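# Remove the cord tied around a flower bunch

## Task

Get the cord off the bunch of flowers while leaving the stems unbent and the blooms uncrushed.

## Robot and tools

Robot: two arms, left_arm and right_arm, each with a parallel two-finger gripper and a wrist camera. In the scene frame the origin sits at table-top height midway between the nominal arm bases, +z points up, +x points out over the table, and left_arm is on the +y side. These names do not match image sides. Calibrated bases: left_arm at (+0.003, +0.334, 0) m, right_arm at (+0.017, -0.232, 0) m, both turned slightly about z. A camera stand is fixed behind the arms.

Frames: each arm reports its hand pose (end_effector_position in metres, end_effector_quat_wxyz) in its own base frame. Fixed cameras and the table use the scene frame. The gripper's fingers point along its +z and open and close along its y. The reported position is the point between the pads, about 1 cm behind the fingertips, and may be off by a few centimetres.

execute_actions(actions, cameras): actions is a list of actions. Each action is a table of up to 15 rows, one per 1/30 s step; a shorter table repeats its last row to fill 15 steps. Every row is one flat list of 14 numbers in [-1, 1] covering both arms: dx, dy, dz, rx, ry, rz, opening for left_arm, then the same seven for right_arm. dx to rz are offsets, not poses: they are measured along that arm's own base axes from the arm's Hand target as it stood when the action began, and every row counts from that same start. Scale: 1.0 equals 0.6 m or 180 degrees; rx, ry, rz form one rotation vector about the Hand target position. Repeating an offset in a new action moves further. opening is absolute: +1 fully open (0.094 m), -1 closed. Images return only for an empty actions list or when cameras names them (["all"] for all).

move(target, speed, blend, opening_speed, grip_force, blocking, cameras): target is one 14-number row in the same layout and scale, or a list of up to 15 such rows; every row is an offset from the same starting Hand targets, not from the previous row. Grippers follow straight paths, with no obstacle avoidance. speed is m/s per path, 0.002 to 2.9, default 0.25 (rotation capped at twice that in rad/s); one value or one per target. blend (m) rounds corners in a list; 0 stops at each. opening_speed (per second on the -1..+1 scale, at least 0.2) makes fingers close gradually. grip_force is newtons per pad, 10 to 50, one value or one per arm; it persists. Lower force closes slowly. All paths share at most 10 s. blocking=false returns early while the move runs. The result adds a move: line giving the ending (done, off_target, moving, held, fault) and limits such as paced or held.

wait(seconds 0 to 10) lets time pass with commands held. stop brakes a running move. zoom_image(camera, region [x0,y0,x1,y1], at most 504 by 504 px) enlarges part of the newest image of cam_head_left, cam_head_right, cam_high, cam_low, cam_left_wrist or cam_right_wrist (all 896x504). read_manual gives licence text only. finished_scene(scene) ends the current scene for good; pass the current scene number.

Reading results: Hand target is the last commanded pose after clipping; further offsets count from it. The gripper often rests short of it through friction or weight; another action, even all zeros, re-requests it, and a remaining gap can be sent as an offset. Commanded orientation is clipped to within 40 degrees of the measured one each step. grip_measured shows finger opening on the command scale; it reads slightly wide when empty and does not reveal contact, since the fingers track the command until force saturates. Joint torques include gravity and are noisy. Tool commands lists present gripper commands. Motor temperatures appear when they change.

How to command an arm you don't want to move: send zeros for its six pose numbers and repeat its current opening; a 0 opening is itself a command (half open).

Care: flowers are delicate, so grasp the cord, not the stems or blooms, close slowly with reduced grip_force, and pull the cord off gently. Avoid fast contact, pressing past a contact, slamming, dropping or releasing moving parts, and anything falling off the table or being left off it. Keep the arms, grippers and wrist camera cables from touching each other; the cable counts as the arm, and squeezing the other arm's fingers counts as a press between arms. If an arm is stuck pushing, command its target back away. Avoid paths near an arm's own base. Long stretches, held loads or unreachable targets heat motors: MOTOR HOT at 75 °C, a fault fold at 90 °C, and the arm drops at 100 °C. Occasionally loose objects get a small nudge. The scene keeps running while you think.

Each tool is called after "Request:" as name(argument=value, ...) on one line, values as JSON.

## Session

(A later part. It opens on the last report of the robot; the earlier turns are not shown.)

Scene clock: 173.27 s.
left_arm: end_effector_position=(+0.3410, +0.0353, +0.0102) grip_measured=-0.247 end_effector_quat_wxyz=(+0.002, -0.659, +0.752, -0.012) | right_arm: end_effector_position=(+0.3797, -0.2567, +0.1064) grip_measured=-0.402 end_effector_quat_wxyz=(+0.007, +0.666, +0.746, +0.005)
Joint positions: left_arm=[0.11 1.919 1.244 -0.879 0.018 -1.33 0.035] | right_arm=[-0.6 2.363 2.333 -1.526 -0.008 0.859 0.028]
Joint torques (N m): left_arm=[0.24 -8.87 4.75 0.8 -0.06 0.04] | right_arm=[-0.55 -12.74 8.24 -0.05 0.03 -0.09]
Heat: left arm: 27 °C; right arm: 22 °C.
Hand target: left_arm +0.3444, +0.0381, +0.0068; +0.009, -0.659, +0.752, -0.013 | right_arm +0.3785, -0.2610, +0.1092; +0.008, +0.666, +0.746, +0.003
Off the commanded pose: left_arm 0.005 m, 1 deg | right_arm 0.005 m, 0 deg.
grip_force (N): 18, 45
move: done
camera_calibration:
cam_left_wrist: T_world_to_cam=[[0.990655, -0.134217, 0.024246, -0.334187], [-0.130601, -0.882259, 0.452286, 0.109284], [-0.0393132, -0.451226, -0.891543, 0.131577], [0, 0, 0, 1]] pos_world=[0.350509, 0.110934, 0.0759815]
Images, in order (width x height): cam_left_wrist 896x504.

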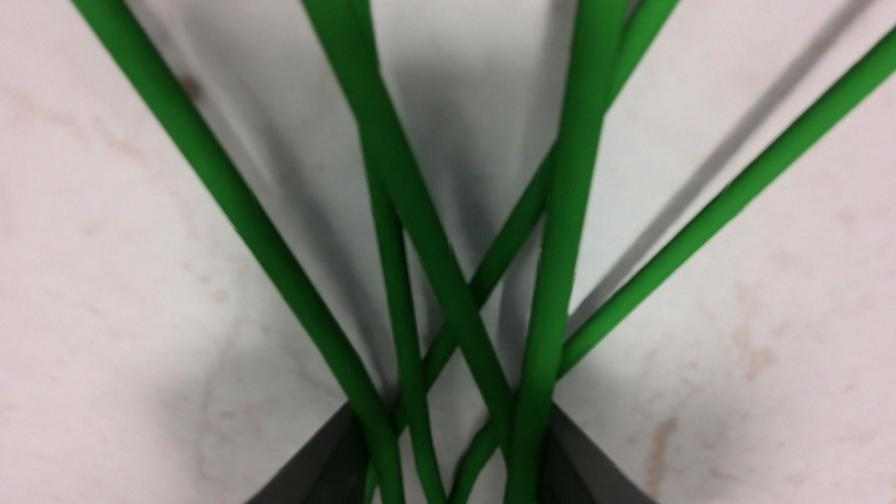

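Request:
move(target=[[0,0,0,0,0,0,-0.47,0,0,0.0,0,0,0,-0.4],[0.15,-0.01,0.006,0,0,0,-0.47,0,0,0.0,0,0,0,-0.4],[0.17,-0.14,0.006,0,0,0,-0.47,0,0,0.0,0,0,0,-0.4]], speed=0.07, opening_speed=0.5, cameras=["cam_left_wrist","cam_high","cam_head_left"])

Request:
zoom_image(camera="cam_high", region=[330, 240, 530, 504])

Scene clock: 180.57 s.
left_arm: end_effector_position=(+0.4441, -0.0427, +0.0110) grip_measured=-0.467 end_effector_quat_wxyz=(+0.011, -0.658, +0.753, -0.016) | right_arm: end_effector_position=(+0.3797, -0.2567, +0.1064) grip_measured=-0.402 end_effector_quat_wxyz=(+0.007, +0.666, +0.746, +0.005)
Joint positions: left_arm=[-0.096 2.277 1.805 -1.061 0.005 -1.532 0.025] | right_arm=[-0.6 2.363 2.333 -1.526 -0.008 0.859 0.028]
Joint torques (N m): left_arm=[-0.53 -11.67 7.91 0.39 0 -0.11] | right_arm=[-0.51 -12.75 8.13 -0.04 0.02 -0.11]
Heat: left arm: 27 °C; right arm: 22 °C.
Hand target: left_arm +0.4464, -0.0460, +0.0104; +0.009, -0.659, +0.752, -0.013 | right_arm +0.3785, -0.2610, +0.1092; +0.008, +0.666, +0.746, +0.003
Off the commanded pose: left_arm 0.004 m, 0 deg | right_arm 0.005 m, 0 deg.
grip_force (N): 18, 45
move: done
camera_calibration:
cam_left_wrist: T_world_to_cam=[[0.989563, -0.137974, 0.0415802, -0.446582], [-0.142024, -0.88497, 0.44346, 0.0585362], [-0.0243886, -0.444737, -0.895329, 0.0949326], [0, 0, 0, 1]] pos_world=[0.45255, 0.0324061, 0.0776065]
Images, in order (width x height): cam_head_left 896x504, cam_high 896x504, cam_left_wrist 896x504.

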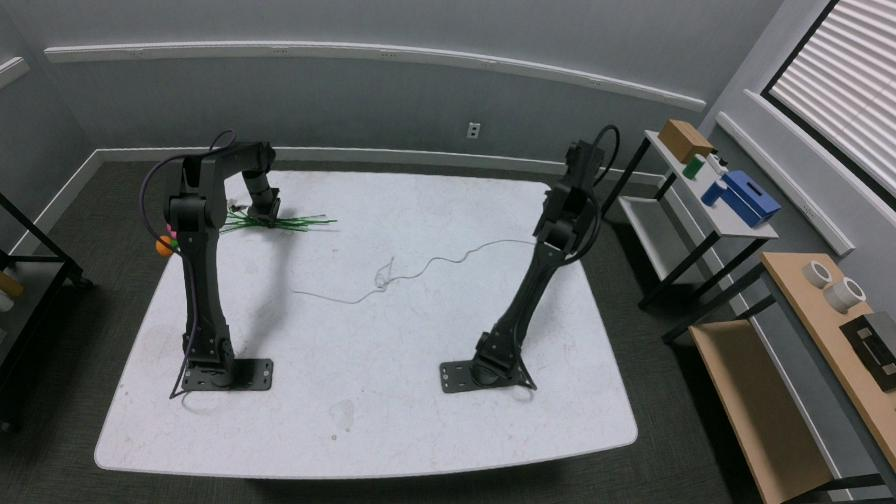

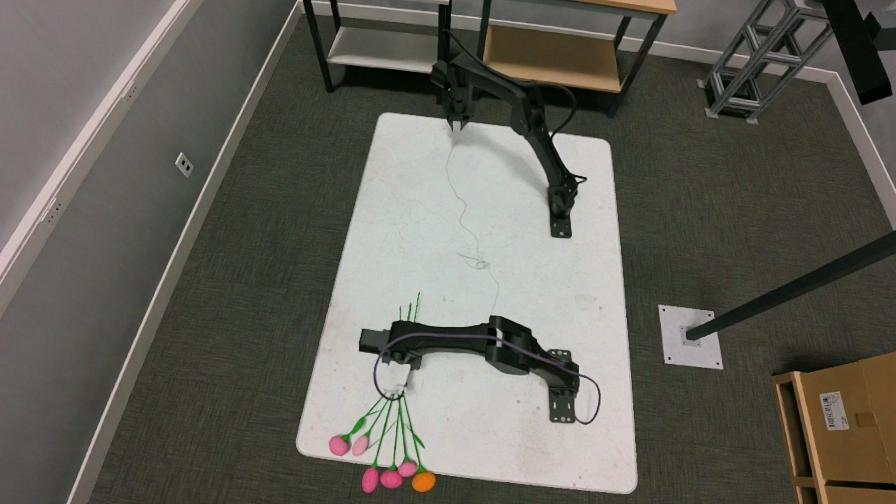

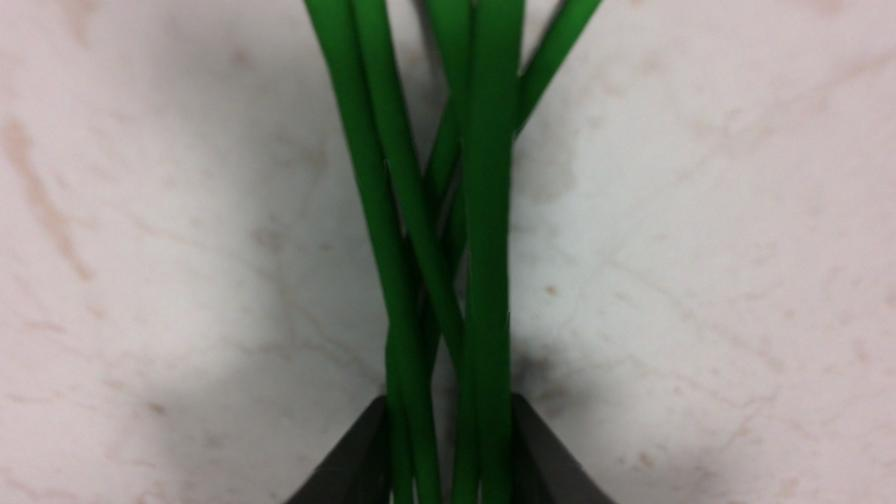

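Scaled by 1.909 from the camera's 896x504 image, which has a finer 1280x720 frame.

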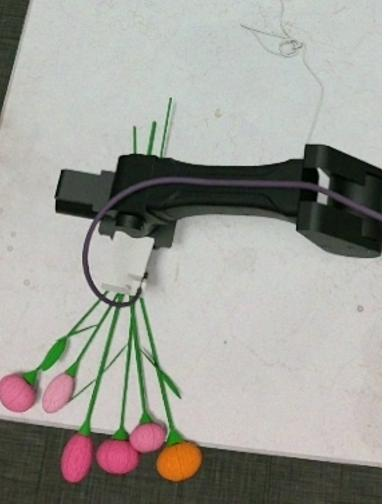

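Request:
move(target=[[0,0,0,0,0,0,-0.53,0,0,0.0,0,0,0,-0.4],[0,-0.19,0.00,0,0,0,-0.53,0,0,0.0,0,0,0,-0.4]], speed=0.06, opening_speed=0.5, cameras=["cam_left_wrist","cam_high"])

Request:
zoom_image(camera="cam_high", region=[330, 240, 530, 504])

Scene clock: 186.77 s.
left_arm: end_effector_position=(+0.4474, -0.1586, +0.0115) grip_measured=-0.527 end_effector_quat_wxyz=(+0.012, -0.657, +0.754, -0.021) | right_arm: end_effector_position=(+0.3797, -0.2567, +0.1064) grip_measured=-0.402 end_effector_quat_wxyz=(+0.007, +0.666, +0.746, +0.005)
Joint positions: left_arm=[-0.343 2.392 2.005 -1.136 0 -1.776 0.022] | right_arm=[-0.6 2.363 2.333 -1.526 -0.008 0.859 0.028]
Joint torques (N m): left_arm=[-0.39 -12.67 8.02 0.31 -0.03 -0.13] | right_arm=[-0.49 -12.7 8.08 -0.04 0.02 -0.11]
Heat: left arm: 27 °C; right arm: 22 °C.
Hand target: left_arm +0.4464, -0.1599, +0.0104; +0.009, -0.659, +0.752, -0.013 | right_arm +0.3785, -0.2610, +0.1092; +0.008, +0.666, +0.746, +0.003
Off the commanded pose: left_arm 0.002 m, 1 deg | right_arm 0.005 m, 0 deg.
grip_force (N): 18, 45
move: done
camera_calibration:
cam_left_wrist: T_world_to_cam=[[0.988794, -0.140267, 0.0511123, -0.466038], [-0.148214, -0.881337, 0.44864, -0.0405059], [-0.0178821, -0.451188, -0.89225, 0.0398971], [0, 0, 0, 1]] pos_world=[0.455525, -0.0830679, 0.077591]
Images, in order (width x height): cam_high 896x504, cam_left_wrist 896x504.

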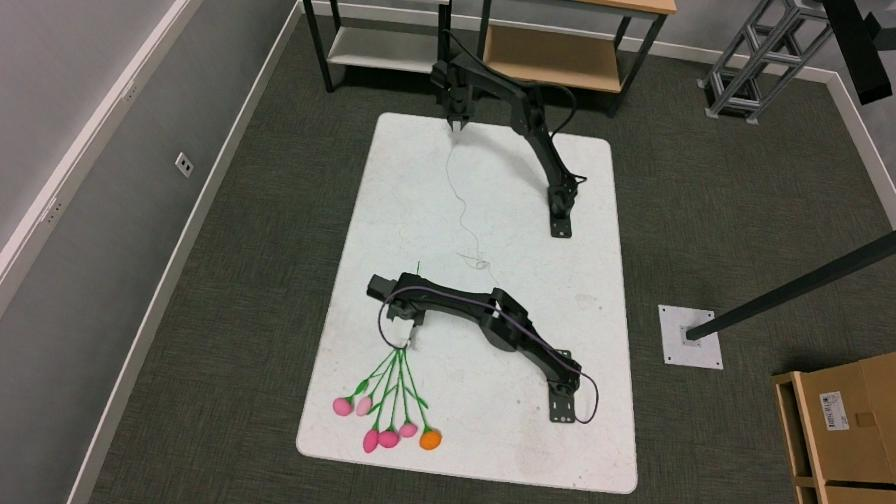

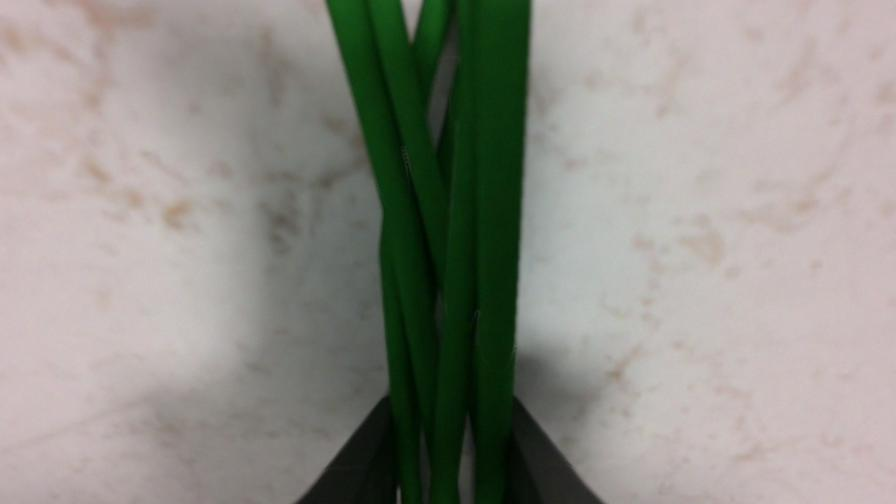

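Scaled by 1.909 from the camera's 896x504 image, which has a finer 1280x720 frame.

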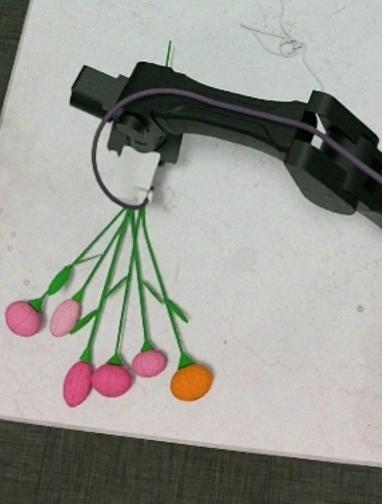

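Request:
move(target=[[0,0,0,0,0,0,0.1,0,0,0.0,0,0,0,-0.4],[0,0,0.2,0,0,0,0.1,0,0,0.0,0,0,0,-0.4],[-0.2,0.2,0.3,0,0,0,0.1,0,0,0.0,0,0,0,-0.4]], speed=[0.06,0.1,0.15], opening_speed=0.5, cameras=["cam_high","cam_head_left"])

Request:
zoom_image(camera="cam_high", region=[330, 110, 530, 484])

Request:
zoom_image(camera="cam_head_left", region=[180, 150, 560, 330])

Scene clock: 194.63 s.
left_arm: end_effector_position=(+0.3348, -0.0420, +0.1857) grip_measured=+0.097 end_effector_quat_wxyz=(+0.010, -0.660, +0.751, -0.017) | right_arm: end_effector_position=(+0.3797, -0.2567, +0.1064) grip_measured=-0.402 end_effector_quat_wxyz=(+0.007, +0.666, +0.746, +0.005)
Joint positions: left_arm=[-0.124 1.812 1.817 -1.537 0.007 -1.566 0.052] | right_arm=[-0.6 2.363 2.333 -1.526 -0.008 0.859 0.028]
Joint torques (N m): left_arm=[0.06 -10.84 4.6 0.34 -0.03 0.03] | right_arm=[-0.55 -12.74 8.21 -0.03 0.02 -0.09]
Heat: left arm: 28 °C; right arm: 23 °C.
Hand target: left_arm +0.3264, -0.0399, +0.1903; +0.009, -0.659, +0.752, -0.013 | right_arm +0.3785, -0.2610, +0.1092; +0.008, +0.666, +0.746, +0.003
Off the commanded pose: left_arm 0.010 m, 0 deg | right_arm 0.005 m, 0 deg.
grip_force (N): 18, 45
move: done
Images, in order (width x height): cam_head_left 896x504, cam_high 896x504.

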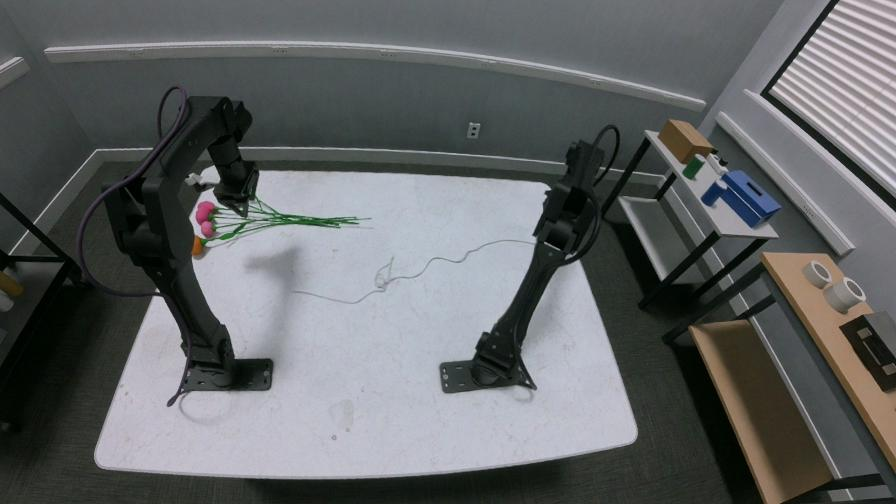

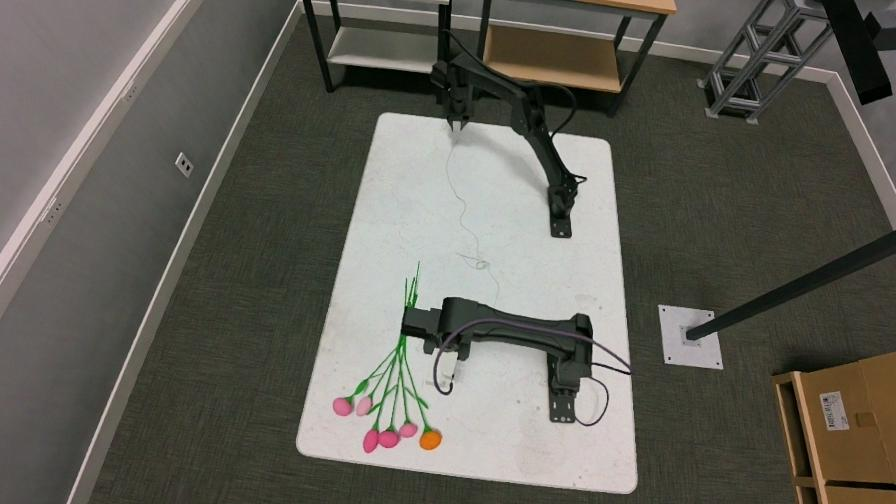

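Scaled by 1.348 from the camera's 896x504 image, which has a finer 1280x720 frame.

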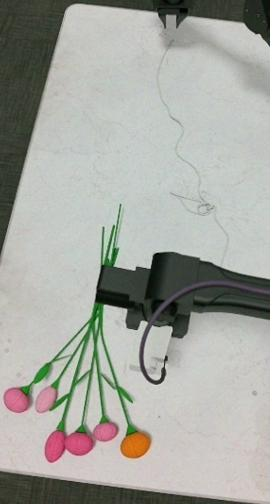

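Scaled by 1.326 from the camera's 896x504 image, which has a finer 1280x720 frame.

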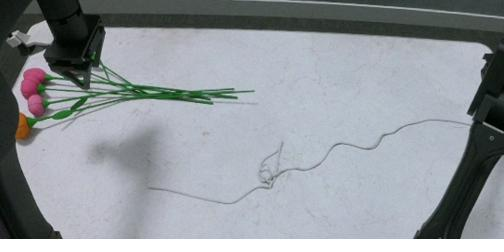

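Request:
finished_scene(scene=2)

The scene is finished: the task was done.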